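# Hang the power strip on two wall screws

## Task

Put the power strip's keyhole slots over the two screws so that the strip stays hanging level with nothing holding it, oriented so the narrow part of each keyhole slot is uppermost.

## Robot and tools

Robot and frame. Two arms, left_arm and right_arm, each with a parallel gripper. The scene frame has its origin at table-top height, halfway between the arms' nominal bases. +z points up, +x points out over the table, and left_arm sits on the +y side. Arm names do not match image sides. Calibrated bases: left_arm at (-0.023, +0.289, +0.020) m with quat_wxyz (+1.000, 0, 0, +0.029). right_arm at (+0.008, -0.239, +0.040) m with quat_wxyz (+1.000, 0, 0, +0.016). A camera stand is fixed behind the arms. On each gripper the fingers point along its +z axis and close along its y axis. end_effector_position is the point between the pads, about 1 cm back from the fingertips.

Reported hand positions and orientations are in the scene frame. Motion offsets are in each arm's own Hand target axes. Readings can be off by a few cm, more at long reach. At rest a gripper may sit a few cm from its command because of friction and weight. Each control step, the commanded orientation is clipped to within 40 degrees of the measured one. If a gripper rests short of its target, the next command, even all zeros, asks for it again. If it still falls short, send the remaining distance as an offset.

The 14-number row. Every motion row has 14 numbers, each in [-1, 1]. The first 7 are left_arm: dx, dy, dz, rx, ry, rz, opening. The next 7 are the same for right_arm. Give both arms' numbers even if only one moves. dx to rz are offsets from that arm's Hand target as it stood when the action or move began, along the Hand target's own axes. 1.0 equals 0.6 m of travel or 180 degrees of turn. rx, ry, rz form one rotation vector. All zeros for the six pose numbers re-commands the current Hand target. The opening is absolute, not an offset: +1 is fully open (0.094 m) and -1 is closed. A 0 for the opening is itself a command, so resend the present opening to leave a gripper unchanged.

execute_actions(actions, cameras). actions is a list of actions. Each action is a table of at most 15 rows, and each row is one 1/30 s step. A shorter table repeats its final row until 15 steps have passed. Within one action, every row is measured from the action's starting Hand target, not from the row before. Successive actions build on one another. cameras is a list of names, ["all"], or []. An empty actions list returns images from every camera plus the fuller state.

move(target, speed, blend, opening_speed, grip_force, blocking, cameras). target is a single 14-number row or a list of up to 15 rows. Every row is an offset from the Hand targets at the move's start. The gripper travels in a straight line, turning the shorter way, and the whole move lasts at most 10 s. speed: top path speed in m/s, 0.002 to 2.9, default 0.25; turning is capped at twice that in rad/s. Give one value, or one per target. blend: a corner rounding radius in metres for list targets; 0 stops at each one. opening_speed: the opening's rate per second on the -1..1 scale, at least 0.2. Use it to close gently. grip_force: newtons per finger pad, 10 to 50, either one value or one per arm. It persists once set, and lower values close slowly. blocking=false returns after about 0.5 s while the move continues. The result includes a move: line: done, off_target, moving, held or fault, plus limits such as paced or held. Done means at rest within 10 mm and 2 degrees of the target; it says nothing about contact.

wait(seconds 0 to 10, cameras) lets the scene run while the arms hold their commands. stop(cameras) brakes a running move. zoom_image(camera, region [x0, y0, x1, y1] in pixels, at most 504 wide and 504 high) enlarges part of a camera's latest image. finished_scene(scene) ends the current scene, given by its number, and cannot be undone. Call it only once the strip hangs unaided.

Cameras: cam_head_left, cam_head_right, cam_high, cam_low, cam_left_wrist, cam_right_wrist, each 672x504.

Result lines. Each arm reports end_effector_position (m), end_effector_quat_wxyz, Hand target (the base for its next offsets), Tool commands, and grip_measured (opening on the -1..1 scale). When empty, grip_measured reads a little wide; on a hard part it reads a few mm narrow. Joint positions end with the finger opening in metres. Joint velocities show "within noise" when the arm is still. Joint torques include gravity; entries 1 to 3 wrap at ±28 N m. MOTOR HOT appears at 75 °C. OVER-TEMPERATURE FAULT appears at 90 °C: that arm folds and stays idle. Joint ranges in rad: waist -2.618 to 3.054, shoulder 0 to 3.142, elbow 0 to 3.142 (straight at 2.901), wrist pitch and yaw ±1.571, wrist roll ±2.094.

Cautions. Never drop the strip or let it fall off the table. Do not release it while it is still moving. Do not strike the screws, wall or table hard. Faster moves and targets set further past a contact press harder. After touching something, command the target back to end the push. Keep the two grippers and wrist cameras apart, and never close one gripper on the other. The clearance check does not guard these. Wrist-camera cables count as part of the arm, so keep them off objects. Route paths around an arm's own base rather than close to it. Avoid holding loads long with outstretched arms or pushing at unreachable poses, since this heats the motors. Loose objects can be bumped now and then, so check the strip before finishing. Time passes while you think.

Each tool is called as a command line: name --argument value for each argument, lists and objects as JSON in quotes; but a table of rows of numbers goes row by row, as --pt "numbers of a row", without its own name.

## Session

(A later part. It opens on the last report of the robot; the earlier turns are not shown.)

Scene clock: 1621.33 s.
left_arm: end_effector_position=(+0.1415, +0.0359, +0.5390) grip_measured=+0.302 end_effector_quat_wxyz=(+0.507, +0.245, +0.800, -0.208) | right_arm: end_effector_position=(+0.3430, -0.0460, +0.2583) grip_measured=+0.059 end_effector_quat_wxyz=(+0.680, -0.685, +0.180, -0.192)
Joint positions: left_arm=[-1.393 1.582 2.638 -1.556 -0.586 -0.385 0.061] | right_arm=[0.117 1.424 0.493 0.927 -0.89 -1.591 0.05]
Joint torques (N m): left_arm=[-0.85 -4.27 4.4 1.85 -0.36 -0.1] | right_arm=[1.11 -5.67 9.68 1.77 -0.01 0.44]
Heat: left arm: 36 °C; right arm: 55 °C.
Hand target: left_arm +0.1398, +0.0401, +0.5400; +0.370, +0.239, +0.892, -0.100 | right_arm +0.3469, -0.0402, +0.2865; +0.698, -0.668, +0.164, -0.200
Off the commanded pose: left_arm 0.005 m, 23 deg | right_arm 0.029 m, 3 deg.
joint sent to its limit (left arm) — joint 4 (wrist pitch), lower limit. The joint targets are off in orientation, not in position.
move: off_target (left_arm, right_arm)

wait --seconds 0.1 --cameras '["cam_left_wrist", "cam_head_left"]'

zoom_image --camera "cam_left_wrist" --region '[200, 80, 320, 200]'

zoom_image --camera "cam_left_wrist" --region '[200, 220, 320, 340]'

zoom_image --camera "cam_head_left" --region '[310, 100, 430, 240]'

Scene clock: 1627.03 s.
left_arm: end_effector_position=(+0.1415, +0.0359, +0.5390) grip_measured=+0.302 end_effector_quat_wxyz=(+0.507, +0.245, +0.800, -0.208) | right_arm: end_effector_position=(+0.3430, -0.0460, +0.2583) grip_measured=+0.059 end_effector_quat_wxyz=(+0.680, -0.685, +0.180, -0.192)
Joint positions: left_arm=[-1.393 1.582 2.638 -1.556 -0.586 -0.385 0.061] | right_arm=[0.117 1.424 0.493 0.927 -0.89 -1.591 0.05]
Joint torques (N m): left_arm=[-0.87 -4.27 4.4 1.85 -0.35 -0.09] | right_arm=[1.11 -5.61 9.72 1.77 0 0.42]
Heat: left arm: 36 °C; right arm: 56 °C.
Hand target: left_arm +0.1398, +0.0401, +0.5400; +0.370, +0.239, +0.892, -0.100 | right_arm +0.3469, -0.0402, +0.2865; +0.698, -0.668, +0.164, -0.200
Tool commands: left_gripper/opening=+0.3 right_gripper/opening=-0.1
Off the commanded pose: left_arm 0.005 m, 23 deg | right_arm 0.029 m, 3 deg.
wait: 0.10 s; at rest from the start
Images, in order (width x height): cam_head_left 672x504, cam_left_wrist 672x504.

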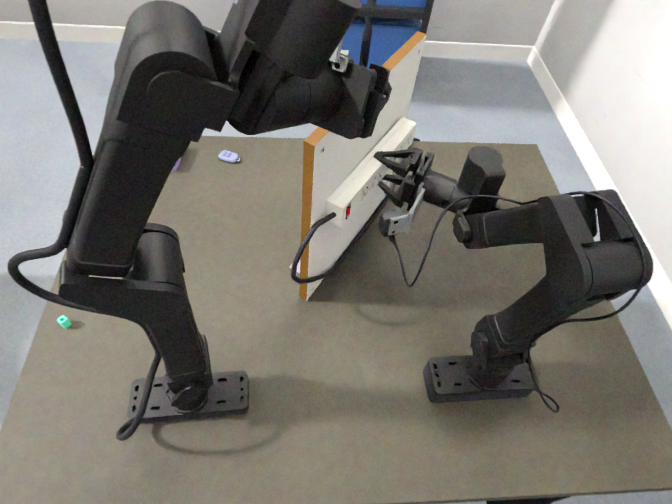

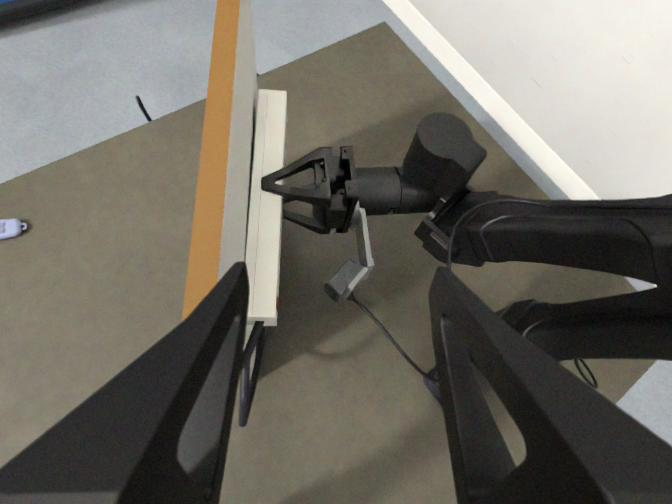

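Scaled by 4.200.

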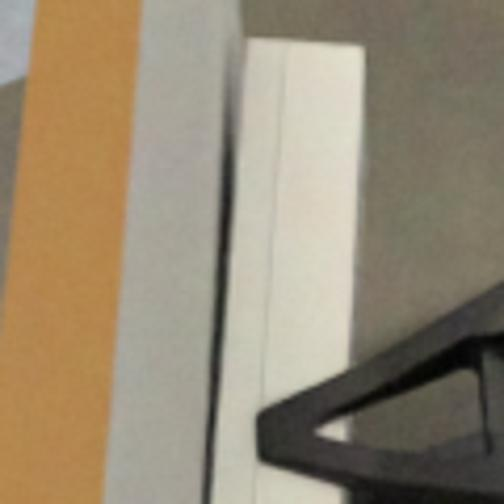

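Scaled by 4.200.

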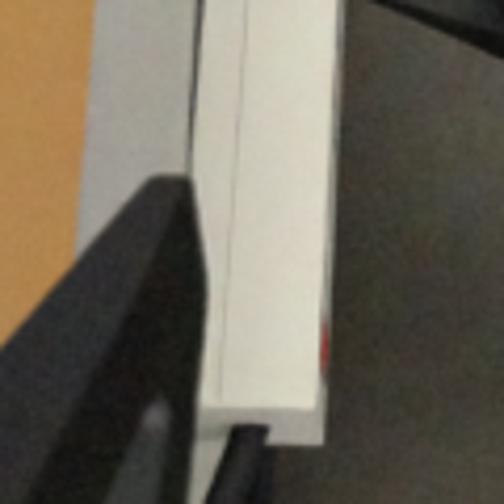

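Scaled by 3.600.

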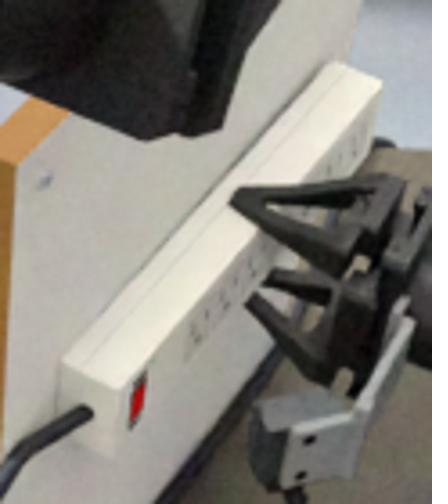

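wait --seconds 0.1 --cameras '["cam_right_wrist"]'

Scene clock: 1642.60 s.
left_arm: end_effector_position=(+0.1415, +0.0359, +0.5390) grip_measured=+0.302 end_effector_quat_wxyz=(+0.507, +0.245, +0.800, -0.208) | right_arm: end_effector_position=(+0.3430, -0.0460, +0.2583) grip_measured=+0.059 end_effector_quat_wxyz=(+0.680, -0.685, +0.180, -0.192)
Joint positions: left_arm=[-1.393 1.582 2.638 -1.556 -0.586 -0.385 0.061] | right_arm=[0.117 1.424 0.493 0.927 -0.89 -1.591 0.05]
Joint torques (N m): left_arm=[-0.87 -4.27 4.4 1.85 -0.35 -0.1] | right_arm=[1.09 -5.7 9.77 1.78 0.01 0.42]
Heat: left arm: 36 °C; right arm: 57 °C.
Hand target: left_arm +0.1398, +0.0401, +0.5400; +0.370, +0.239, +0.892, -0.100 | right_arm +0.3469, -0.0402, +0.2865; +0.698, -0.668, +0.164, -0.200
Tool commands: left_gripper/opening=+0.3 right_gripper/opening=-0.1
Off the commanded pose: left_arm 0.005 m, 23 deg | right_arm 0.029 m, 3 deg.
wait: 0.10 s; at rest from the start
Images, in order (width x height): cam_right_wrist 672x504.

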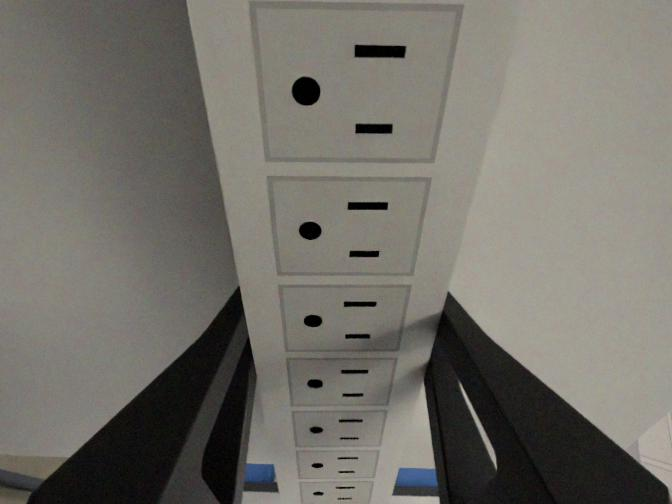

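move --target '[0,0,0,0,0,0,0.3, 0,0,0.012,0,0,0,-0.1]' --speed 0.04

Scene clock: 1673.60 s.
left_arm: end_effector_position=(+0.1415, +0.0359, +0.5390) grip_measured=+0.302 end_effector_quat_wxyz=(+0.507, +0.245, +0.800, -0.208) | right_arm: end_effector_position=(+0.3433, -0.0458, +0.2583) grip_measured=+0.059 end_effector_quat_wxyz=(+0.680, -0.684, +0.181, -0.193)
Joint positions: left_arm=[-1.393 1.582 2.638 -1.556 -0.586 -0.385 0.061] | right_arm=[0.119 1.424 0.493 0.927 -0.886 -1.591 0.05]
Joint torques (N m): left_arm=[-0.85 -4.29 4.4 1.85 -0.36 -0.1] | right_arm=[2.62 -4.45 10.88 1.78 0.17 0.42]
Heat: left arm: 36 °C; right arm: 58 °C.
Hand target: left_arm +0.1398, +0.0401, +0.5400; +0.370, +0.239, +0.892, -0.100 | right_arm +0.3504, -0.0339, +0.2869; +0.698, -0.668, +0.164, -0.200
Off the commanded pose: left_arm 0.005 m, 23 deg | right_arm 0.032 m, 3 deg.
joint sent to its limit (left arm) — joint 4 (wrist pitch), lower limit. The joint targets are off in orientation, not in position.
move: off_target (left_arm, right_arm)

move --pt "0 0 0 0 0 0 0.3 0 0 -0.03 0 0 0 -0.1" --pt "0 0 0 0 0 0 0.3 0 0.07 -0.03 0 0 0.008 -0.1" --pt "0 0 0 0 0 0 0.3 0 0.012 -0.03 0 0 0.008 -0.1" --speed 0.06 --blend '[0.002,0.002,0]'

Scene clock: 1693.30 s.
left_arm: end_effector_position=(+0.1415, +0.0359, +0.5390) grip_measured=+0.302 end_effector_quat_wxyz=(+0.507, +0.245, +0.800, -0.208) | right_arm: end_effector_position=(+0.3385, -0.0490, +0.2469) grip_measured=+0.059 end_effector_quat_wxyz=(+0.683, -0.682, +0.194, -0.173)
Joint positions: left_arm=[-1.393 1.582 2.638 -1.556 -0.586 -0.385 0.061] | right_arm=[0.104 1.445 0.457 0.978 -0.91 -1.55 0.05]
Joint torques (N m): left_arm=[-0.87 -4.27 4.41 1.85 -0.35 -0.09] | right_arm=[-0.4 -7.34 9.16 1.71 -0.14 0.31]
Heat: left arm: 36 °C; right arm: 59 °C.
Hand target: left_arm +0.1398, +0.0401, +0.5400; +0.370, +0.239, +0.892, -0.100 | right_arm +0.3420, -0.0493, +0.2788; +0.700, -0.666, +0.173, -0.191
Off the commanded pose: left_arm 0.005 m, 23 deg | right_arm 0.032 m, 4 deg.
joint sent to its limit (left arm) — joint 4 (wrist pitch), lower limit. The joint targets are off in orientation, not in position.
move: off_target (left_arm, right_arm)

move --target '[0,0,0,0,0,0,0.3, 0,-0.004,0,0,0,-0.0145,-0.1]' --speed 0.06

Scene clock: 1700.20 s.
left_arm: end_effector_position=(+0.1415, +0.0359, +0.5390) grip_measured=+0.302 end_effector_quat_wxyz=(+0.507, +0.245, +0.800, -0.208) | right_arm: end_effector_position=(+0.3375, -0.0492, +0.2481) grip_measured=+0.059 end_effector_quat_wxyz=(+0.679, -0.686, +0.181, -0.186)
Joint positions: left_arm=[-1.393 1.582 2.638 -1.556 -0.586 -0.385 0.061] | right_arm=[0.104 1.434 0.457 0.964 -0.91 -1.591 0.05]
Joint torques (N m): left_arm=[-0.87 -4.27 4.41 1.86 -0.35 -0.09] | right_arm=[-0.4 -7.2 9.51 1.77 -0.14 0.31]
Heat: left arm: 36 °C; right arm: 58 °C.
Hand target: left_arm +0.1398, +0.0401, +0.5400; +0.370, +0.239, +0.892, -0.100 | right_arm +0.3419, -0.0494, +0.2811; +0.696, -0.670, +0.157, -0.207
Off the commanded pose: left_arm 0.005 m, 23 deg | right_arm 0.033 m, 4 deg.
joint sent to its limit (left arm) — joint 4 (wrist pitch), lower limit. The joint targets are off in orientation, not in position.
move: off_target (left_arm, right_arm)

move --pt "0 0 0 0 0 0 0.3 0.004 0 0.016 0 0 0 -0.1" --speed 0.05

Scene clock: 1703.53 s.
left_arm: end_effector_position=(+0.1415, +0.0359, +0.5390) grip_measured=+0.302 end_effector_quat_wxyz=(+0.507, +0.245, +0.800, -0.208) | right_arm: end_effector_position=(+0.3421, -0.0484, +0.2555) grip_measured=+0.059 end_effector_quat_wxyz=(+0.680, -0.685, +0.174, -0.196)
Joint positions: left_arm=[-1.393 1.582 2.638 -1.556 -0.586 -0.385 0.061] | right_arm=[0.107 1.434 0.482 0.956 -0.903 -1.6 0.05]
Joint torques (N m): left_arm=[-0.85 -4.27 4.4 1.86 -0.36 -0.1] | right_arm=[1.13 -4.78 9.98 1.78 0.07 0.32]
Heat: left arm: 36 °C; right arm: 58 °C.
Hand target: left_arm +0.1398, +0.0401, +0.5400; +0.370, +0.239, +0.892, -0.100 | right_arm +0.3487, -0.0423, +0.2817; +0.696, -0.670, +0.158, -0.207
Off the commanded pose: left_arm 0.005 m, 23 deg | right_arm 0.028 m, 3 deg.
joint sent to its limit (left arm) — joint 4 (wrist pitch), lower limit. The joint targets are off in orientation, not in position.
move: off_target (left_arm, right_arm)

move --pt "0 0 0 0 0 0 0.3 0 0 -0.005 0 0.014 0 -0.1" --pt "0 0 0 0 0 0 0.3 0.012 0 0.0 0 0.014 0 -0.1" --pt "0 0 0 0 0 0 0.3 -0.012 0 0.0 0 0.014 0 -0.1" --pt "0 0 0 0 0 0 0.3 0.0 0 0.0 0 0.014 0 -0.1" --speed 0.04 --blend '[0.002,0.002,0.002,0]'

Scene clock: 1720.00 s.
left_arm: end_effector_position=(+0.1415, +0.0359, +0.5390) grip_measured=+0.302 end_effector_quat_wxyz=(+0.507, +0.245, +0.800, -0.208) | right_arm: end_effector_position=(+0.3433, -0.0473, +0.2562) grip_measured=+0.059 end_effector_quat_wxyz=(+0.677, -0.685, +0.181, -0.202)
Joint positions: left_arm=[-1.393 1.582 2.638 -1.556 -0.586 -0.385 0.061] | right_arm=[0.119 1.42 0.482 0.933 -0.872 -1.605 0.05]
Joint torques (N m): left_arm=[-0.87 -4.27 4.38 1.85 -0.35 -0.1] | right_arm=[1.76 -5.56 8.46 1.97 0.43 0.38]
Heat: left arm: 36 °C; right arm: 58 °C.
Hand target: left_arm +0.1398, +0.0401, +0.5400; +0.370, +0.239, +0.892, -0.100 | right_arm +0.3487, -0.0423, +0.2818; +0.692, -0.665, +0.173, -0.222
Off the commanded pose: left_arm 0.005 m, 23 deg | right_arm 0.027 m, 4 deg.
joint sent to its limit (left arm) — joint 4 (wrist pitch), lower limit. The joint targets are off in orientation, not in position.
move: off_target (left_arm, right_arm)

move --pt "0 0 0 0 0 0 0.3 -0.012 -0.002 0.0 0 0.004 0 -0.1" --pt "0 0 0 0 0 0 0.3 0.01 -0.003 0.0 0 0.004 0 -0.1" --pt "0 0 0 0 0 0 0.3 -0.014 -0.005 0.0 0 0.004 0 -0.1" --pt "0 0 0 0 0 0 0.3 0.01 -0.006 0.0 0 0.004 0 -0.1" --pt "0 0 0 0 0 0 0.3 -0.014 -0.008 0.0 0 0.004 0 -0.1" --pt "0 0 0 0 0 0 0.3 0.01 -0.009 0.0 0 0.004 0 -0.1" --pt "0 0 0 0 0 0 0.3 -0.005 -0.009 0.0 0 0.004 0 -0.1" --speed 0.04 --blend '[0.002,0.002,0.002,0.002,0.002,0.002,0]'

Scene clock: 1728.50 s.
left_arm: end_effector_position=(+0.1415, +0.0359, +0.5390) grip_measured=+0.302 end_effector_quat_wxyz=(+0.507, +0.245, +0.800, -0.208) | right_arm: end_effector_position=(+0.3433, -0.0474, +0.2568) grip_measured=+0.059 end_effector_quat_wxyz=(+0.670, -0.687, +0.190, -0.207)
Joint positions: left_arm=[-1.393 1.582 2.638 -1.556 -0.586 -0.385 0.061] | right_arm=[0.129 1.392 0.482 0.886 -0.839 -1.618 0.05]
Joint torques (N m): left_arm=[-0.87 -4.27 4.41 1.86 -0.35 -0.1] | right_arm=[2.07 -6.23 8.4 2.08 0.33 0.47]
Heat: left arm: 36 °C; right arm: 58 °C.
Hand target: left_arm +0.1398, +0.0401, +0.5400; +0.370, +0.239, +0.892, -0.100 | right_arm +0.3458, -0.0408, +0.2870; +0.691, -0.664, +0.177, -0.226
Off the commanded pose: left_arm 0.005 m, 23 deg | right_arm 0.031 m, 4 deg.
joint sent to its limit (left arm) — joint 4 (wrist pitch), lower limit. The joint targets are off in orientation, not in position.
move: off_target (left_arm, right_arm)

wait --seconds 0.1 --cameras '["cam_left_wrist", "cam_head_left"]'

zoom_image --camera "cam_left_wrist" --region '[200, 80, 320, 200]'

zoom_image --camera "cam_left_wrist" --region '[200, 220, 320, 340]'

zoom_image --camera "cam_head_left" --region '[310, 100, 430, 240]'

Scene clock: 1736.40 s.
left_arm: end_effector_position=(+0.1415, +0.0359, +0.5390) grip_measured=+0.302 end_effector_quat_wxyz=(+0.507, +0.245, +0.800, -0.208) | right_arm: end_effector_position=(+0.3433, -0.0474, +0.2568) grip_measured=+0.059 end_effector_quat_wxyz=(+0.670, -0.687, +0.190, -0.207)
Joint positions: left_arm=[-1.393 1.582 2.638 -1.556 -0.586 -0.385 0.061] | right_arm=[0.129 1.392 0.482 0.886 -0.839 -1.618 0.05]
Joint torques (N m): left_arm=[-0.87 -4.27 4.4 1.86 -0.35 -0.1] | right_arm=[2.07 -6.19 8.38 2.09 0.33 0.47]
Heat: left arm: 36 °C; right arm: 57 °C.
Hand target: left_arm +0.1398, +0.0401, +0.5400; +0.370, +0.239, +0.892, -0.100 | right_arm +0.3458, -0.0408, +0.2870; +0.691, -0.664, +0.177, -0.226
Tool commands: left_gripper/opening=+0.3 right_gripper/opening=-0.1
Off the commanded pose: left_arm 0.005 m, 23 deg | right_arm 0.031 m, 4 deg.
wait: 0.10 s; at rest from the start
Images, in order (width x height): cam_head_left 672x504, cam_left_wrist 672x504.

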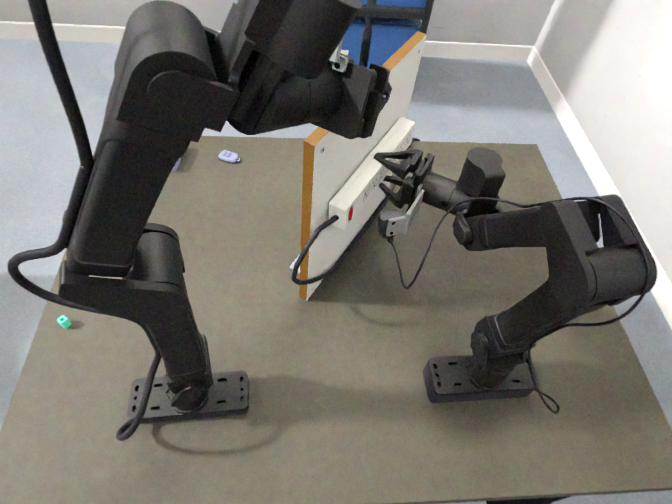

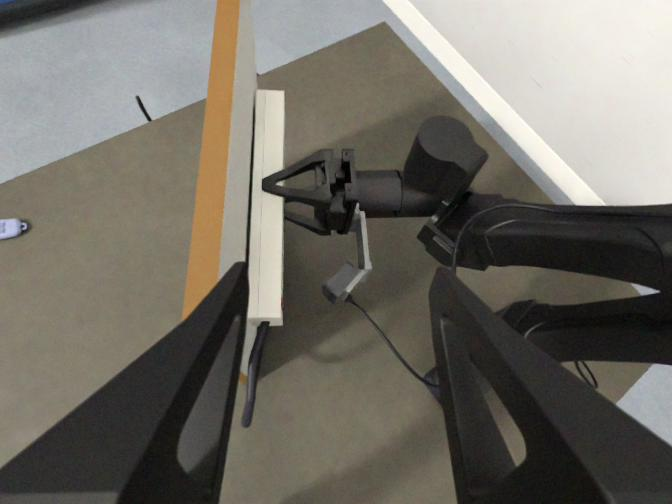

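Scaled by 4.200.

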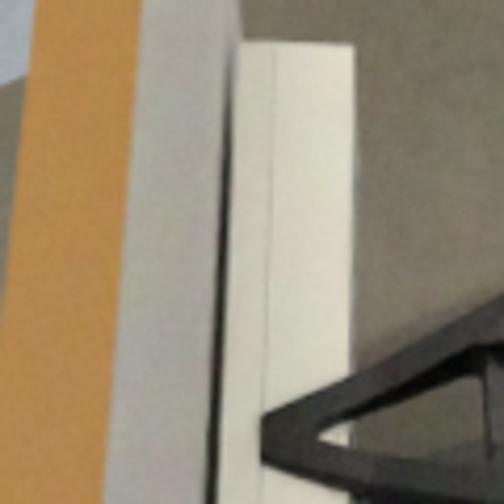

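Scaled by 4.200.

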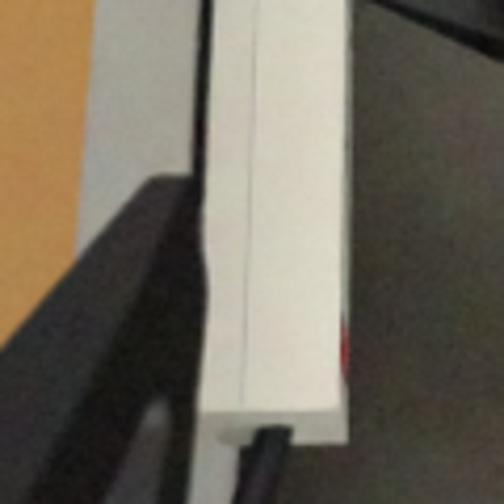

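Scaled by 3.600.

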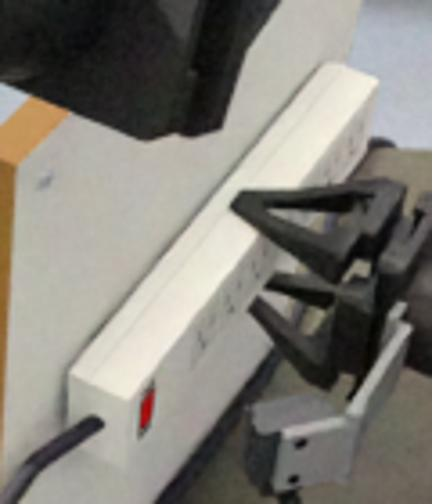

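wait --seconds 0.1 --cameras '["cam_right_wrist"]'

Scene clock: 1746.90 s.
left_arm: end_effector_position=(+0.1415, +0.0359, +0.5390) grip_measured=+0.302 end_effector_quat_wxyz=(+0.507, +0.245, +0.800, -0.208) | right_arm: end_effector_position=(+0.3433, -0.0474, +0.2568) grip_measured=+0.059 end_effector_quat_wxyz=(+0.670, -0.687, +0.190, -0.207)
Joint positions: left_arm=[-1.393 1.582 2.638 -1.556 -0.586 -0.385 0.061] | right_arm=[0.129 1.392 0.482 0.886 -0.839 -1.618 0.05]
Joint torques (N m): left_arm=[-0.87 -4.27 4.4 1.85 -0.35 -0.09] | right_arm=[2.09 -6.23 8.38 2.09 0.34 0.48]
Heat: left arm: 36 °C; right arm: 57 °C.
Hand target: left_arm +0.1398, +0.0401, +0.5400; +0.370, +0.239, +0.892, -0.100 | right_arm +0.3458, -0.0408, +0.2870; +0.691, -0.664, +0.177, -0.226
Tool commands: left_gripper/opening=+0.3 right_gripper/opening=-0.1
Off the commanded pose: left_arm 0.005 m, 23 deg | right_arm 0.031 m, 4 deg.
wait: 0.10 s; at rest from the start
Images, in order (width x height): cam_right_wrist 672x504.

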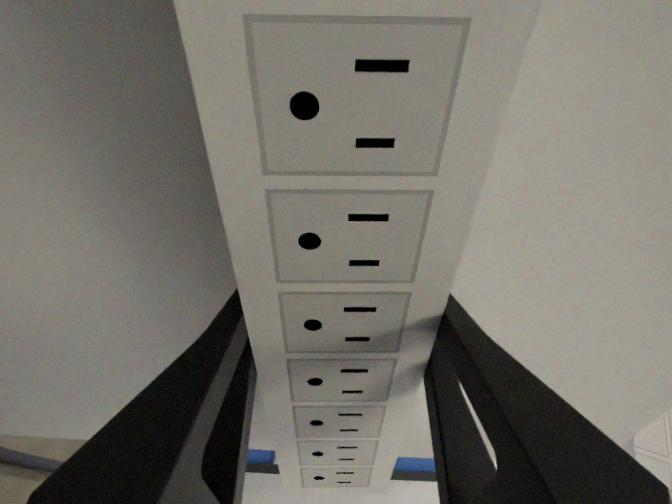

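move --target '[0,0,0,0,0,0,0.3, 0,0,-0.01,0,0,0,-0.1]' --speed 0.04

Scene clock: 1759.33 s.
left_arm: end_effector_position=(+0.1415, +0.0359, +0.5390) grip_measured=+0.302 end_effector_quat_wxyz=(+0.507, +0.245, +0.800, -0.208) | right_arm: end_effector_position=(+0.3432, -0.0474, +0.2568) grip_measured=+0.059 end_effector_quat_wxyz=(+0.670, -0.687, +0.190, -0.207)
Joint positions: left_arm=[-1.393 1.582 2.638 -1.556 -0.586 -0.385 0.061] | right_arm=[0.129 1.392 0.482 0.886 -0.84 -1.618 0.05]
Joint torques (N m): left_arm=[-0.85 -4.27 4.4 1.86 -0.35 -0.09] | right_arm=[0.77 -7.38 7.42 2.07 0.16 0.46]
Heat: left arm: 36 °C; right arm: 57 °C.
Hand target: left_arm +0.1398, +0.0401, +0.5400; +0.370, +0.239, +0.892, -0.100 | right_arm +0.3425, -0.0458, +0.2867; +0.691, -0.664, +0.177, -0.226
Off the commanded pose: left_arm 0.005 m, 23 deg | right_arm 0.030 m, 4 deg.
joint sent to its limit (left arm) — joint 4 (wrist pitch), lower limit. The joint targets are off in orientation, not in position.
move: off_target (left_arm, right_arm)

move --target '[0,0,0,0,0,0,0.3, 0.015,0,0,0,0,0,-0.1]' --speed 0.04

move --target '[0,0,0,0,0,0,0.3, -0.025,0,0,0,0,0,-0.1]' --speed 0.04

Scene clock: 1762.00 s.
left_arm: end_effector_position=(+0.1415, +0.0359, +0.5390) grip_measured=+0.302 end_effector_quat_wxyz=(+0.507, +0.245, +0.800, -0.208) | right_arm: end_effector_position=(+0.3439, -0.0496, +0.2594) grip_measured=+0.059 end_effector_quat_wxyz=(+0.672, -0.685, +0.188, -0.211)
Joint positions: left_arm=[-1.393 1.582 2.638 -1.556 -0.586 -0.385 0.061] | right_arm=[0.121 1.391 0.482 0.897 -0.846 -1.617 0.05]
Joint torques (N m): left_arm=[-0.87 -4.27 4.4 1.85 -0.35 -0.1] | right_arm=[-0.51 -5.11 9.14 1.98 -0.05 0.46]
Heat: left arm: 36 °C; right arm: 56 °C.
Hand target: left_arm +0.1398, +0.0401, +0.5400; +0.370, +0.239, +0.892, -0.100 | right_arm +0.3500, -0.0507, +0.2872; +0.691, -0.663, +0.177, -0.226
Off the commanded pose: left_arm 0.005 m, 23 deg | right_arm 0.028 m, 4 deg.
joint sent to its limit (left arm) — joint 4 (wrist pitch), lower limit. The joint targets are off in orientation, not in position.
move: off_target (left_arm, right_arm)

Scene clock: 1762.83 s.
left_arm: end_effector_position=(+0.1415, +0.0359, +0.5390) grip_measured=+0.302 end_effector_quat_wxyz=(+0.507, +0.245, +0.800, -0.208) | right_arm: end_effector_position=(+0.3431, -0.0484, +0.2618) grip_measured=+0.059 end_effector_quat_wxyz=(+0.670, -0.684, +0.191, -0.215)
Joint positions: left_arm=[-1.393 1.582 2.638 -1.556 -0.586 -0.385 0.061] | right_arm=[0.131 1.373 0.482 0.879 -0.826 -1.618 0.05]
Joint torques (N m): left_arm=[-0.85 -4.27 4.4 1.85 -0.35 -0.1] | right_arm=[1.99 -7.15 6.41 2.07 0.2 0.48]
Heat: left arm: 36 °C; right arm: 56 °C.
Hand target: left_arm +0.1398, +0.0401, +0.5400; +0.370, +0.239, +0.892, -0.100 | right_arm +0.3375, -0.0425, +0.2863; +0.691, -0.664, +0.177, -0.226
Off the commanded pose: left_arm 0.005 m, 23 deg | right_arm 0.026 m, 4 deg.
joint sent to its limit (left arm) — joint 4 (wrist pitch), lower limit. The joint targets are off in orientation, not in position.
move: off_target (left_arm, right_arm)

move --pt "0 0 0 0 0 0 0.3 0.01 0 -0.02 0 0 0 -0.1" --pt "0 0 0 0 0 0 0.3 0.01 0.08 -0.02 0 0 0.03 -0.1" --pt "0 0 0 0 0 0 0.3 0.01 0.075 -0.02 0 0 0.003 -0.1" --pt "0 0 0 0 0 0 0.3 0.01 0.07 -0.02 0 0 0.025 -0.1" --pt "0 0 0 0 0 0 0.3 0.01 0.03 -0.02 0 0 0.010 -0.1" --pt "0 0 0 0 0 0 0.3 0.01 0.025 -0.02 0 0 0.016 -0.1" --speed 0.07 --blend '[0.002,0.002,0.002,0.002,0.002,0]'

Scene clock: 1777.67 s.
left_arm: end_effector_position=(+0.1415, +0.0359, +0.5390) grip_measured=+0.302 end_effector_quat_wxyz=(+0.507, +0.245, +0.800, -0.208) | right_arm: end_effector_position=(+0.3342, -0.0567, +0.2382) grip_measured=+0.059 end_effector_quat_wxyz=(+0.676, -0.677, +0.218, -0.193)
Joint positions: left_arm=[-1.393 1.582 2.638 -1.556 -0.586 -0.385 0.061] | right_arm=[0.107 1.413 0.391 1.005 -0.842 -1.549 0.05]
Joint torques (N m): left_arm=[-0.87 -4.27 4.4 1.85 -0.35 -0.1] | right_arm=[-0.31 -6.98 9.13 1.79 -0.21 0.33]
Heat: left arm: 36 °C; right arm: 55 °C.
Hand target: left_arm +0.1398, +0.0401, +0.5400; +0.370, +0.239, +0.892, -0.100 | right_arm +0.3371, -0.0555, +0.2710; +0.696, -0.659, +0.194, -0.209
Off the commanded pose: left_arm 0.005 m, 23 deg | right_arm 0.033 m, 5 deg.
joint sent to its limit (left arm) — joint 4 (wrist pitch), lower limit. The joint targets are off in orientation, not in position.
move: off_target (left_arm, right_arm)

move --pt "0 0 0 0 0 0 0.3 0.0 -0.01 0 0 0 -0.024 -0.1" --pt "0 0 0 0 0 0 0.3 0.0 -0.015 0.005 0 0 0.002 -0.1" --pt "0 0 0 0 0 0 0.3 0.0 -0.018 0.01 0 0 -0.018 -0.1" --pt "0 0 0 0 0 0 0.3 0.0 -0.02 0.01 0 0 -0.008 -0.1" --pt "0 0 0 0 0 0 0.3 0.0 -0.02 0.01 0 0 -0.011 -0.1" --speed 0.07 --blend '[0.002,0.002,0.002,0.002,0]'

Scene clock: 1784.40 s.
left_arm: end_effector_position=(+0.1415, +0.0359, +0.5390) grip_measured=+0.302 end_effector_quat_wxyz=(+0.507, +0.245, +0.800, -0.208) | right_arm: end_effector_position=(+0.3390, -0.0568, +0.2489) grip_measured=+0.059 end_effector_quat_wxyz=(+0.671, -0.680, +0.208, -0.208)
Joint positions: left_arm=[-1.393 1.582 2.638 -1.556 -0.586 -0.385 0.061] | right_arm=[0.107 1.384 0.429 0.935 -0.836 -1.588 0.05]
Joint torques (N m): left_arm=[-0.85 -4.27 4.38 1.85 -0.35 -0.1] | right_arm=[0.98 -6.99 9.54 1.8 -0.12 0.34]
Heat: left arm: 36 °C; right arm: 55 °C.
Hand target: left_arm +0.1398, +0.0401, +0.5400; +0.370, +0.239, +0.892, -0.100 | right_arm +0.3399, -0.0510, +0.2833; +0.693, -0.662, +0.182, -0.220
Off the commanded pose: left_arm 0.005 m, 23 deg | right_arm 0.035 m, 5 deg.
joint sent to its limit (left arm) — joint 4 (wrist pitch), lower limit. The joint targets are off in orientation, not in position.
move: off_target (left_arm, right_arm)

move --pt "0 0 0 0 0 0 0.3 -0.006 0.002 0 0.002 -0.008 0 -0.1" --speed 0.07

Scene clock: 1789.13 s.
left_arm: end_effector_position=(+0.1415, +0.0359, +0.5390) grip_measured=+0.302 end_effector_quat_wxyz=(+0.507, +0.245, +0.800, -0.208) | right_arm: end_effector_position=(+0.3368, -0.0556, +0.2514) grip_measured=+0.059 end_effector_quat_wxyz=(+0.674, -0.680, +0.201, -0.206)
Joint positions: left_arm=[-1.393 1.582 2.638 -1.556 -0.586 -0.385 0.061] | right_arm=[0.107 1.379 0.429 0.941 -0.848 -1.588 0.05]
Joint torques (N m): left_arm=[-0.87 -4.27 4.4 1.86 -0.35 -0.09] | right_arm=[0.79 -5.48 9.32 1.98 -0.3 0.4]
Heat: left arm: 36 °C; right arm: 55 °C.
Hand target: left_arm +0.1398, +0.0401, +0.5400; +0.370, +0.239, +0.892, -0.100 | right_arm +0.3370, -0.0491, +0.2820; +0.697, -0.663, +0.173, -0.213
Off the commanded pose: left_arm 0.005 m, 23 deg | right_arm 0.031 m, 5 deg.
joint sent to its limit (left arm) — joint 4 (wrist pitch), lower limit. The joint targets are off in orientation, not in position.
move: off_target (left_arm, right_arm)

wait --seconds 0.1 --cameras '["cam_left_wrist", "cam_head_left"]'

zoom_image --camera "cam_left_wrist" --region '[200, 80, 320, 200]'

zoom_image --camera "cam_left_wrist" --region '[200, 220, 320, 340]'

zoom_image --camera "cam_head_left" --region '[310, 100, 430, 240]'

Scene clock: 1793.10 s.
left_arm: end_effector_position=(+0.1415, +0.0359, +0.5390) grip_measured=+0.302 end_effector_quat_wxyz=(+0.507, +0.245, +0.800, -0.208) | right_arm: end_effector_position=(+0.3367, -0.0555, +0.2515) grip_measured=+0.059 end_effector_quat_wxyz=(+0.674, -0.680, +0.201, -0.206)
Joint positions: left_arm=[-1.393 1.582 2.638 -1.556 -0.586 -0.385 0.061] | right_arm=[0.107 1.379 0.429 0.941 -0.849 -1.588 0.05]
Joint torques (N m): left_arm=[-0.88 -4.27 4.4 1.85 -0.35 -0.1] | right_arm=[0.77 -5.46 9.36 1.94 -0.29 0.4]
Heat: left arm: 36 °C; right arm: 55 °C.
Hand target: left_arm +0.1398, +0.0401, +0.5400; +0.370, +0.239, +0.892, -0.100 | right_arm +0.3370, -0.0491, +0.2820; +0.697, -0.663, +0.173, -0.213
Tool commands: left_gripper/opening=+0.3 right_gripper/opening=-0.1
Off the commanded pose: left_arm 0.005 m, 23 deg | right_arm 0.031 m, 5 deg.
wait: 0.10 s; at rest from the start
Images, in order (width x height): cam_head_left 672x504, cam_left_wrist 672x504.

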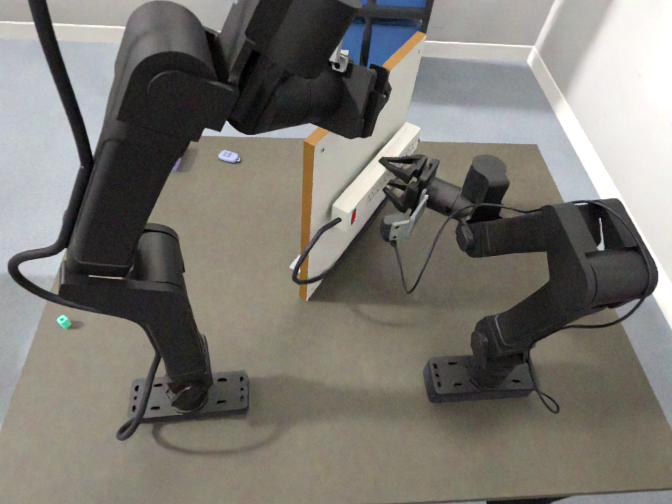

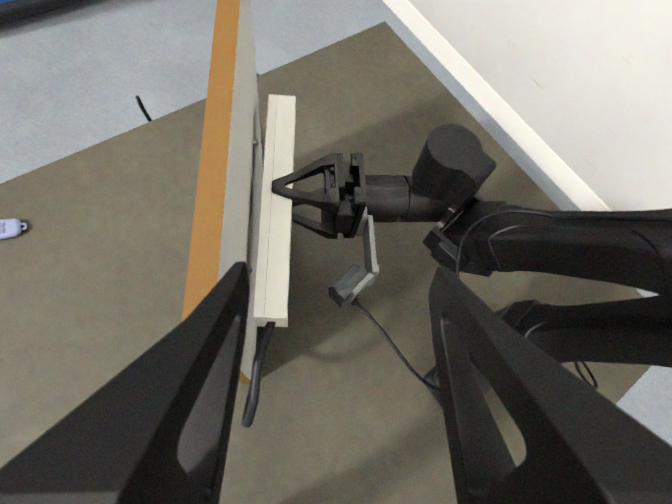

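Scaled by 4.200.

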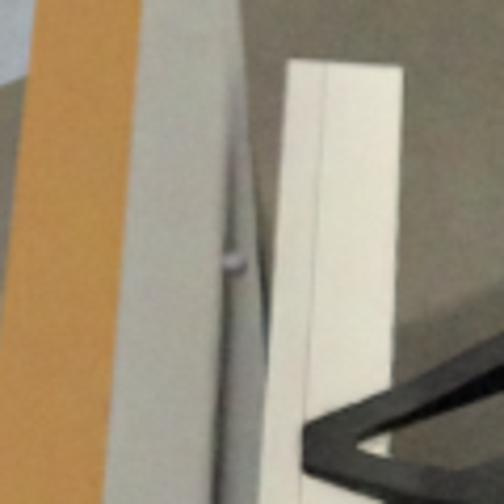

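Scaled by 4.200.

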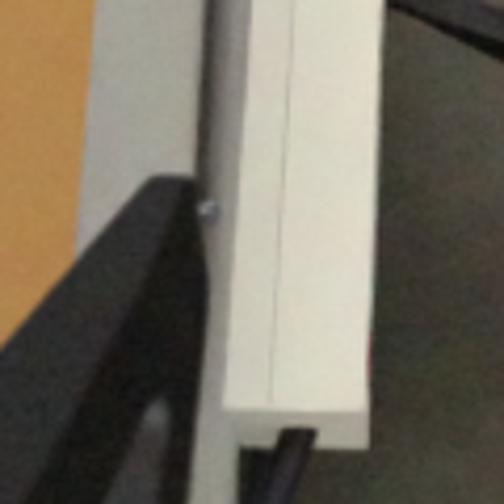

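Scaled by 3.600.

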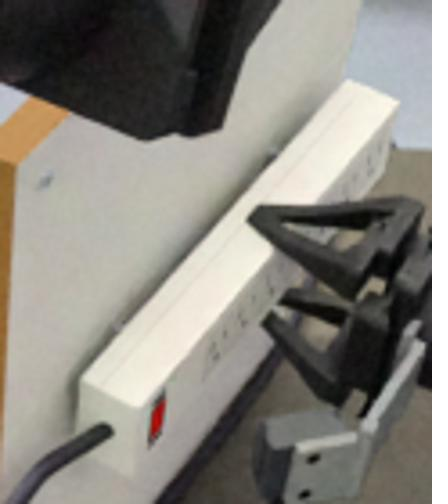

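move --pt "0 0 0 0 0 0 0.3 0.001 0.006 0.010 0 -0.005 0 -0.1" --pt "0 0 0 0 0 0 0.3 0.002 0.012 0.02 0 -0.005 0 -0.1" --speed 0.05 --blend '[0.002,0]'

Scene clock: 1817.43 s.
left_arm: end_effector_position=(+0.1415, +0.0359, +0.5390) grip_measured=+0.302 end_effector_quat_wxyz=(+0.507, +0.245, +0.800, -0.208) | right_arm: end_effector_position=(+0.3393, -0.0463, +0.2539) grip_measured=+0.059 end_effector_quat_wxyz=(+0.680, -0.680, +0.185, -0.204)
Joint positions: left_arm=[-1.393 1.582 2.638 -1.556 -0.586 -0.385 0.061] | right_arm=[0.13 1.42 0.452 0.98 -0.852 -1.588 0.05]
Joint torques (N m): left_arm=[-0.87 -4.27 4.38 1.85 -0.35 -0.09] | right_arm=[1.02 -3.14 9.5 1.99 -0.11 0.38]
Heat: left arm: 36 °C; right arm: 55 °C.
Hand target: left_arm +0.1398, +0.0401, +0.5400; +0.370, +0.239, +0.892, -0.100 | right_arm +0.3449, -0.0393, +0.2757; +0.698, -0.664, +0.167, -0.208
Off the commanded pose: left_arm 0.005 m, 23 deg | right_arm 0.023 m, 3 deg.
joint sent to its limit (left arm) — joint 4 (wrist pitch), lower limit. The joint targets are off in orientation, not in position.
move: off_target (left_arm, right_arm)

move --pt "0 0 0 0 0 0 0.3 0.003 0.0 -0.008 0 0 0.012 -0.1" --pt "0 0 0 0 0 0 0.3 0.006 0.0 -0.008 0 0 -0.004 -0.1" --pt "0 0 0 0 0 0 0.3 0.006 0.0 -0.008 0 0 0.0045 -0.1" --speed 0.05 --blend '[0.002,0.002,0]'

Scene clock: 1824.83 s.
left_arm: end_effector_position=(+0.1415, +0.0359, +0.5390) grip_measured=+0.302 end_effector_quat_wxyz=(+0.507, +0.245, +0.800, -0.208) | right_arm: end_effector_position=(+0.3395, -0.0473, +0.2547) grip_measured=+0.059 end_effector_quat_wxyz=(+0.682, -0.678, +0.184, -0.202)
Joint positions: left_arm=[-1.393 1.582 2.638 -1.556 -0.586 -0.385 0.061] | right_arm=[0.124 1.425 0.452 0.993 -0.861 -1.578 0.05]
Joint torques (N m): left_arm=[-0.85 -4.27 4.4 1.85 -0.35 -0.1] | right_arm=[-0.32 -3.52 9.46 1.89 -0.25 0.4]
Heat: left arm: 36 °C; right arm: 55 °C.
Hand target: left_arm +0.1398, +0.0401, +0.5400; +0.370, +0.239, +0.892, -0.100 | right_arm +0.3455, -0.0453, +0.2756; +0.700, -0.663, +0.172, -0.203
Off the commanded pose: left_arm 0.005 m, 23 deg | right_arm 0.022 m, 3 deg.
joint sent to its limit (left arm) — joint 4 (wrist pitch), lower limit. The joint targets are off in orientation, not in position.
move: off_target (left_arm, right_arm)

move --pt "0 0 0 0 0 0 0.3 0.005 0.0 -0.003 -0.004 0 0.014 -0.1" --pt "0 0 0 0 0 0 0.3 0.005 0.0 -0.003 -0.004 0 0.007 -0.1" --speed 0.05 --blend '[0.002,0]'

Scene clock: 1829.27 s.
left_arm: end_effector_position=(+0.1415, +0.0359, +0.5390) grip_measured=+0.302 end_effector_quat_wxyz=(+0.507, +0.245, +0.800, -0.208) | right_arm: end_effector_position=(+0.3422, -0.0503, +0.2554) grip_measured=+0.059 end_effector_quat_wxyz=(+0.683, -0.677, +0.195, -0.193)
Joint positions: left_arm=[-1.393 1.582 2.638 -1.556 -0.586 -0.385 0.061] | right_arm=[0.111 1.425 0.464 0.972 -0.873 -1.557 0.05]
Joint torques (N m): left_arm=[-0.87 -4.29 4.4 1.85 -0.35 -0.1] | right_arm=[-0.28 -4.05 9.39 1.76 -0.27 0.33]
Heat: left arm: 36 °C; right arm: 55 °C.
Hand target: left_arm +0.1398, +0.0401, +0.5400; +0.370, +0.239, +0.892, -0.100 | right_arm +0.3472, -0.0484, +0.2756; +0.698, -0.665, +0.181, -0.194
Off the commanded pose: left_arm 0.005 m, 23 deg | right_arm 0.021 m, 3 deg.
joint sent to its limit (left arm) — joint 4 (wrist pitch), lower limit. The joint targets are off in orientation, not in position.
move: off_target (left_arm, right_arm)

move --pt "0 0 0 0 0 0 0.3 -0.004 0.003 0.013 -0.001 0 -0.002 -0.1" --speed 0.05

Scene clock: 1832.33 s.
left_arm: end_effector_position=(+0.1415, +0.0359, +0.5390) grip_measured=+0.302 end_effector_quat_wxyz=(+0.507, +0.245, +0.800, -0.208) | right_arm: end_effector_position=(+0.3425, -0.0477, +0.2549) grip_measured=+0.059 end_effector_quat_wxyz=(+0.682, -0.678, +0.192, -0.194)
Joint positions: left_arm=[-1.393 1.582 2.638 -1.556 -0.586 -0.385 0.061] | right_arm=[0.121 1.428 0.468 0.968 -0.865 -1.566 0.05]
Joint torques (N m): left_arm=[-0.87 -4.27 4.4 1.85 -0.35 -0.09] | right_arm=[1.26 -3.22 9.84 1.78 -0.03 0.32]
Heat: left arm: 36 °C; right arm: 55 °C.
Hand target: left_arm +0.1398, +0.0401, +0.5400; +0.370, +0.239, +0.892, -0.100 | right_arm +0.3491, -0.0404, +0.2740; +0.696, -0.667, +0.179, -0.196
Off the commanded pose: left_arm 0.005 m, 23 deg | right_arm 0.022 m, 3 deg.
joint sent to its limit (left arm) — joint 4 (wrist pitch), lower limit. The joint targets are off in orientation, not in position.
move: off_target (left_arm, right_arm)

move --pt "0 0 0 0 0 0 0.3 0.009 -0.001 0.0 0 0 0 -0.1" --pt "0 0 0 0 0 0 0.3 -0.009 -0.002 0.0 0 0 -0.003 -0.1" --pt "0 0 0 0 0 0 0.3 0.009 -0.003 0.0 0 0 0 -0.1" --pt "0 0 0 0 0 0 0.3 -0.009 -0.004 0.0 0 0 -0.003 -0.1" --pt "0 0 0 0 0 0 0.3 0.009 -0.005 0.0 0 0 0 -0.1" --pt "0 0 0 0 0 0 0.3 -0.009 -0.006 0.0 0 0 -0.003 -0.1" --pt "0 0 0 0 0 0 0.3 0.009 -0.007 0.0 0 0 0 -0.1" --pt "0 0 0 0 0 0 0.3 0.0 -0.008 0.0 0 0 -0.003 -0.1" --speed 0.03 --blend '[0.001,0.001,0.001,0.001,0.001,0.001,0.001,0]'

Scene clock: 1839.50 s.
left_arm: end_effector_position=(+0.1415, +0.0359, +0.5390) grip_measured=+0.302 end_effector_quat_wxyz=(+0.507, +0.245, +0.800, -0.208) | right_arm: end_effector_position=(+0.3430, -0.0471, +0.2550) grip_measured=+0.059 end_effector_quat_wxyz=(+0.682, -0.679, +0.189, -0.194)
Joint positions: left_arm=[-1.393 1.582 2.638 -1.556 -0.586 -0.385 0.061] | right_arm=[0.12 1.434 0.472 0.971 -0.87 -1.568 0.05]
Joint torques (N m): left_arm=[-0.87 -4.27 4.38 1.86 -0.35 -0.1] | right_arm=[1.22 -5.05 10.14 1.55 0.01 0.27]
Heat: left arm: 36 °C; right arm: 57 °C.
Hand target: left_arm +0.1398, +0.0401, +0.5400; +0.370, +0.239, +0.892, -0.100 | right_arm +0.3489, -0.0405, +0.2789; +0.695, -0.668, +0.176, -0.199
Off the commanded pose: left_arm 0.005 m, 23 deg | right_arm 0.025 m, 3 deg.
joint sent to its limit (left arm) — joint 4 (wrist pitch), lower limit. The joint targets are off in orientation, not in position.
move: off_target (left_arm, right_arm)

move --pt "0 0 0 0 0 0 0.3 0.0 0.0 -0.008 0 0 0 -0.1" --pt "0 0 0 0 0 0 0.3 0.009 -0.001 -0.008 0 0 0 -0.1" --pt "0 0 0 0 0 0 0.3 -0.009 -0.003 -0.008 0 0 0 -0.1" --pt "0 0 0 0 0 0 0.3 0.009 -0.005 -0.008 0 0 0 -0.1" --speed 0.03 --blend '[0.001,0.001,0.001,0]'

Scene clock: 1845.87 s.
left_arm: end_effector_position=(+0.1415, +0.0359, +0.5390) grip_measured=+0.302 end_effector_quat_wxyz=(+0.507, +0.245, +0.800, -0.208) | right_arm: end_effector_position=(+0.3427, -0.0484, +0.2555) grip_measured=+0.059 end_effector_quat_wxyz=(+0.680, -0.683, +0.188, -0.188)
Joint positions: left_arm=[-1.393 1.582 2.638 -1.556 -0.586 -0.385 0.061] | right_arm=[0.111 1.425 0.482 0.937 -0.889 -1.576 0.05]
Joint torques (N m): left_arm=[-0.87 -4.29 4.4 1.85 -0.35 -0.09] | right_arm=[-0.28 -4.85 10.22 1.7 -0.1 0.34]
Heat: left arm: 36 °C; right arm: 59 °C.
Hand target: left_arm +0.1398, +0.0401, +0.5400; +0.370, +0.239, +0.892, -0.100 | right_arm +0.3510, -0.0475, +0.2818; +0.695, -0.668, +0.176, -0.199
Off the commanded pose: left_arm 0.005 m, 23 deg | right_arm 0.028 m, 3 deg.
joint sent to its limit (left arm) — joint 4 (wrist pitch), lower limit. The joint targets are off in orientation, not in position.
move: off_target (left_arm, right_arm)

move --pt "0 0 0 0 0 0 0.3 -0.022 -0.001 0.0 0 0 0 -0.1" --pt "0 0 0 0 0 0 0.3 0.006 -0.002 0.00 0 0 0 -0.1" --pt "0 0 0 0 0 0 0.3 -0.024 -0.003 0.0 0 0 0 -0.1" --pt "0 0 0 0 0 0 0.3 0.006 -0.004 0.00 0 0 0 -0.1" --pt "0 0 0 0 0 0 0.3 -0.024 -0.005 0.0 0 0 0 -0.1" --pt "0 0 0 0 0 0 0.3 -0.004 -0.006 0.00 0 0 0 -0.1" --speed 0.03 --blend '[0.001,0.001,0.001,0.001,0.001,0]'

Scene clock: 1854.17 s.
left_arm: end_effector_position=(+0.1415, +0.0359, +0.5390) grip_measured=+0.302 end_effector_quat_wxyz=(+0.507, +0.245, +0.800, -0.208) | right_arm: end_effector_position=(+0.3433, -0.0479, +0.2588) grip_measured=+0.059 end_effector_quat_wxyz=(+0.677, -0.685, +0.195, -0.188)
Joint positions: left_arm=[-1.393 1.582 2.638 -1.556 -0.586 -0.385 0.061] | right_arm=[0.117 1.4 0.495 0.884 -0.874 -1.581 0.05]
Joint torques (N m): left_arm=[-0.87 -4.27 4.4 1.85 -0.35 -0.1] | right_arm=[-0.29 -4.33 9.57 1.97 -0.22 0.36]
Heat: left arm: 36 °C; right arm: 60 °C.
Hand target: left_arm +0.1398, +0.0401, +0.5400; +0.370, +0.239, +0.892, -0.100 | right_arm +0.3488, -0.0463, +0.2852; +0.695, -0.668, +0.176, -0.199
Off the commanded pose: left_arm 0.005 m, 23 deg | right_arm 0.027 m, 4 deg.
joint sent to its limit (left arm) — joint 4 (wrist pitch), lower limit. The joint targets are off in orientation, not in position.
move: off_target (left_arm, right_arm)

wait --seconds 0.1 --cameras '["cam_high", "cam_low", "cam_head_right"]'

Scene clock: 1874.47 s.
left_arm: end_effector_position=(+0.1415, +0.0359, +0.5390) grip_measured=+0.302 end_effector_quat_wxyz=(+0.507, +0.245, +0.800, -0.208) | right_arm: end_effector_position=(+0.3433, -0.0479, +0.2588) grip_measured=+0.059 end_effector_quat_wxyz=(+0.677, -0.685, +0.195, -0.188)
Joint positions: left_arm=[-1.393 1.582 2.638 -1.556 -0.586 -0.385 0.061] | right_arm=[0.117 1.4 0.495 0.884 -0.874 -1.581 0.05]
Joint torques (N m): left_arm=[-0.87 -4.27 4.4 1.85 -0.35 -0.1] | right_arm=[-0.25 -4.38 9.58 1.97 -0.21 0.36]
Heat: left arm: 36 °C; right arm: 62 °C.
Hand target: left_arm +0.1398, +0.0401, +0.5400; +0.370, +0.239, +0.892, -0.100 | right_arm +0.3488, -0.0463, +0.2852; +0.695, -0.668, +0.176, -0.199
Tool commands: left_gripper/opening=+0.3 right_gripper/opening=-0.1
Off the commanded pose: left_arm 0.005 m, 23 deg | right_arm 0.027 m, 4 deg.
wait: 0.10 s; at rest from the start
Images, in order (width x height): cam_head_right 672x504, cam_high 672x504, cam_low 672x504.

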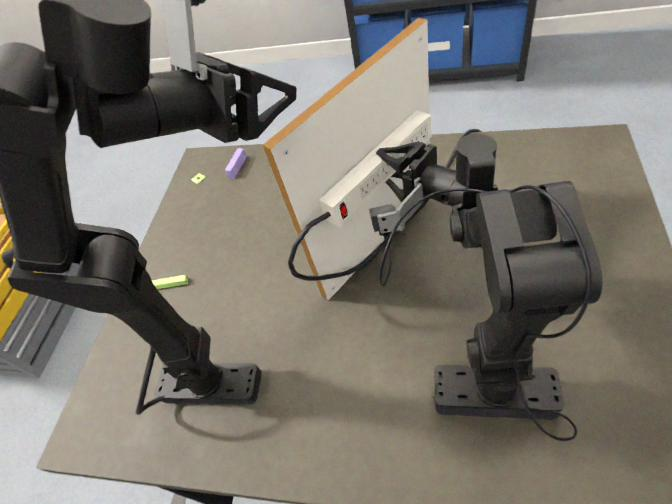

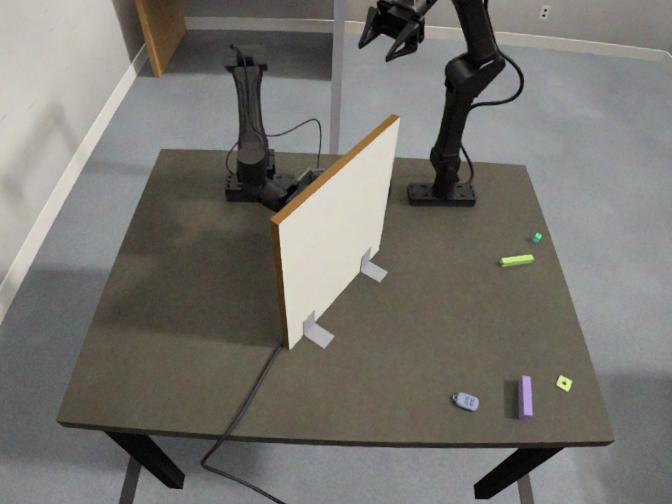

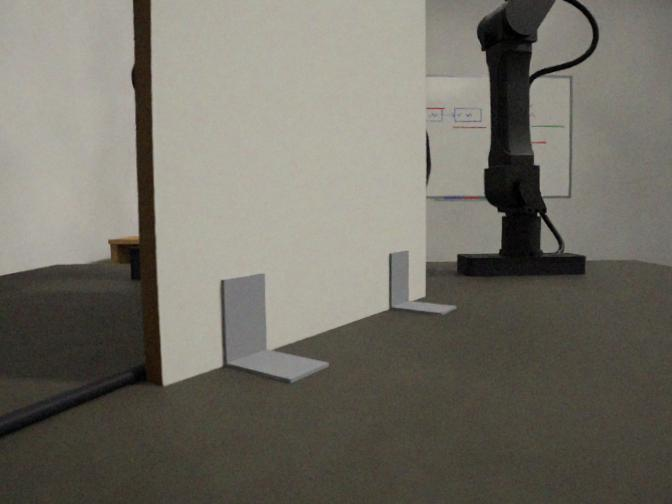

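move --pt "0 0 0 0 0 0 0.3 0.0 0.0 -0.05 0 0 0 -0.1" --pt "0 0 0 0 0 0 0.3 0.0 0.0 -0.17 0.1 0 0 -0.1" --pt "0 0 0 0 0 0 0.3 0.0 0.0 -0.17 0.19 0 0 -0.1" --speed 0.12 --blend '[0.01,0.01,0]' --cameras '["cam_left_wrist","cam_head_left"]'

Scene clock: 1894.73 s.
left_arm: end_effector_position=(+0.1415, +0.0359, +0.5390) grip_measured=+0.302 end_effector_quat_wxyz=(+0.507, +0.245, +0.800, -0.208) | right_arm: end_effector_position=(+0.3039, -0.1366, +0.2668) grip_measured=+0.059 end_effector_quat_wxyz=(+0.725, -0.597, +0.239, -0.247)
Joint positions: left_arm=[-1.393 1.582 2.638 -1.556 -0.586 -0.385 0.061] | right_arm=[-0.216 1.379 0.189 1.527 -1.021 -1.227 0.05]
Joint torques (N m): left_arm=[-0.87 -4.29 4.4 1.86 -0.35 -0.1] | right_arm=[0.92 -5 4.15 1.88 0.32 0.46]
Heat: left arm: 36 °C; right arm: 62 °C.
Hand target: left_arm +0.1398, +0.0401, +0.5400; +0.370, +0.239, +0.892, -0.100 | right_arm +0.2967, -0.1340, +0.2806; +0.861, -0.434, +0.109, -0.242
Off the commanded pose: left_arm 0.005 m, 23 deg | right_arm 0.016 m, 29 deg.
joint sent to its limit (left arm) — joint 4 (wrist pitch), lower limit. The joint targets are off in orientation, not in position.
joint sent to its limit (right arm) — joint 4 (wrist pitch), upper limit. The joint targets are off in orientation, not in position.
move: off_target (left_arm, right_arm)
Images, in order (width x height): cam_head_left 672x504, cam_left_wrist 672x504.

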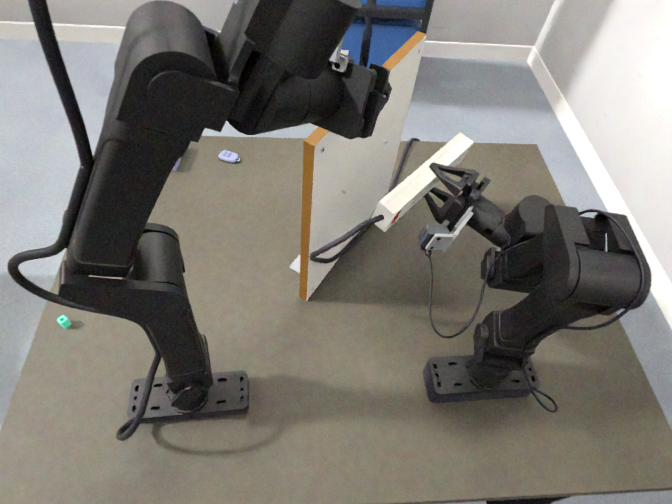

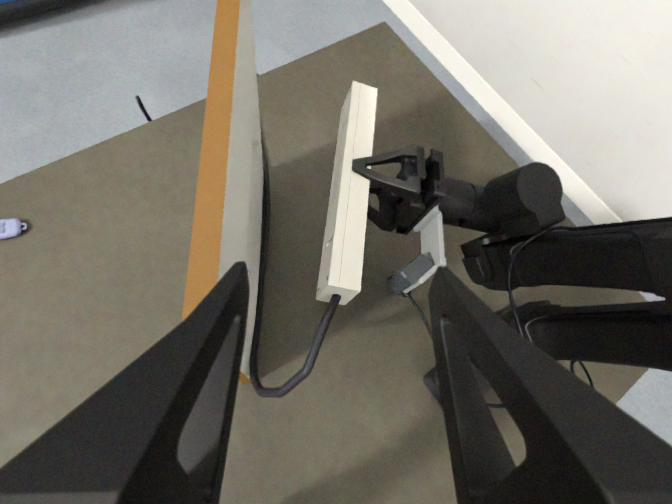

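zoom_image --camera "cam_left_wrist" --region '[300, 190, 400, 310]'

zoom_image --camera "cam_left_wrist" --region '[300, 70, 400, 190]'

Scaled by 4.200.

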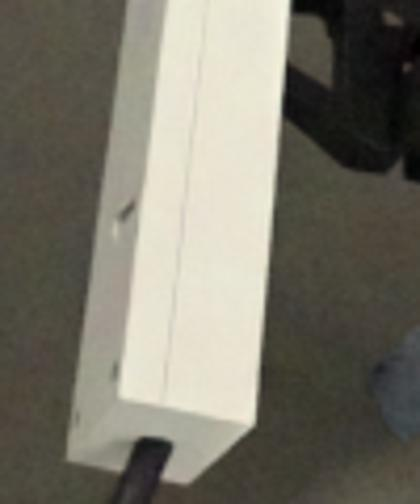

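Scaled by 4.200.

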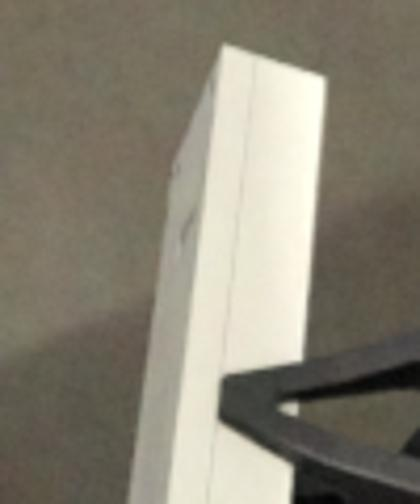

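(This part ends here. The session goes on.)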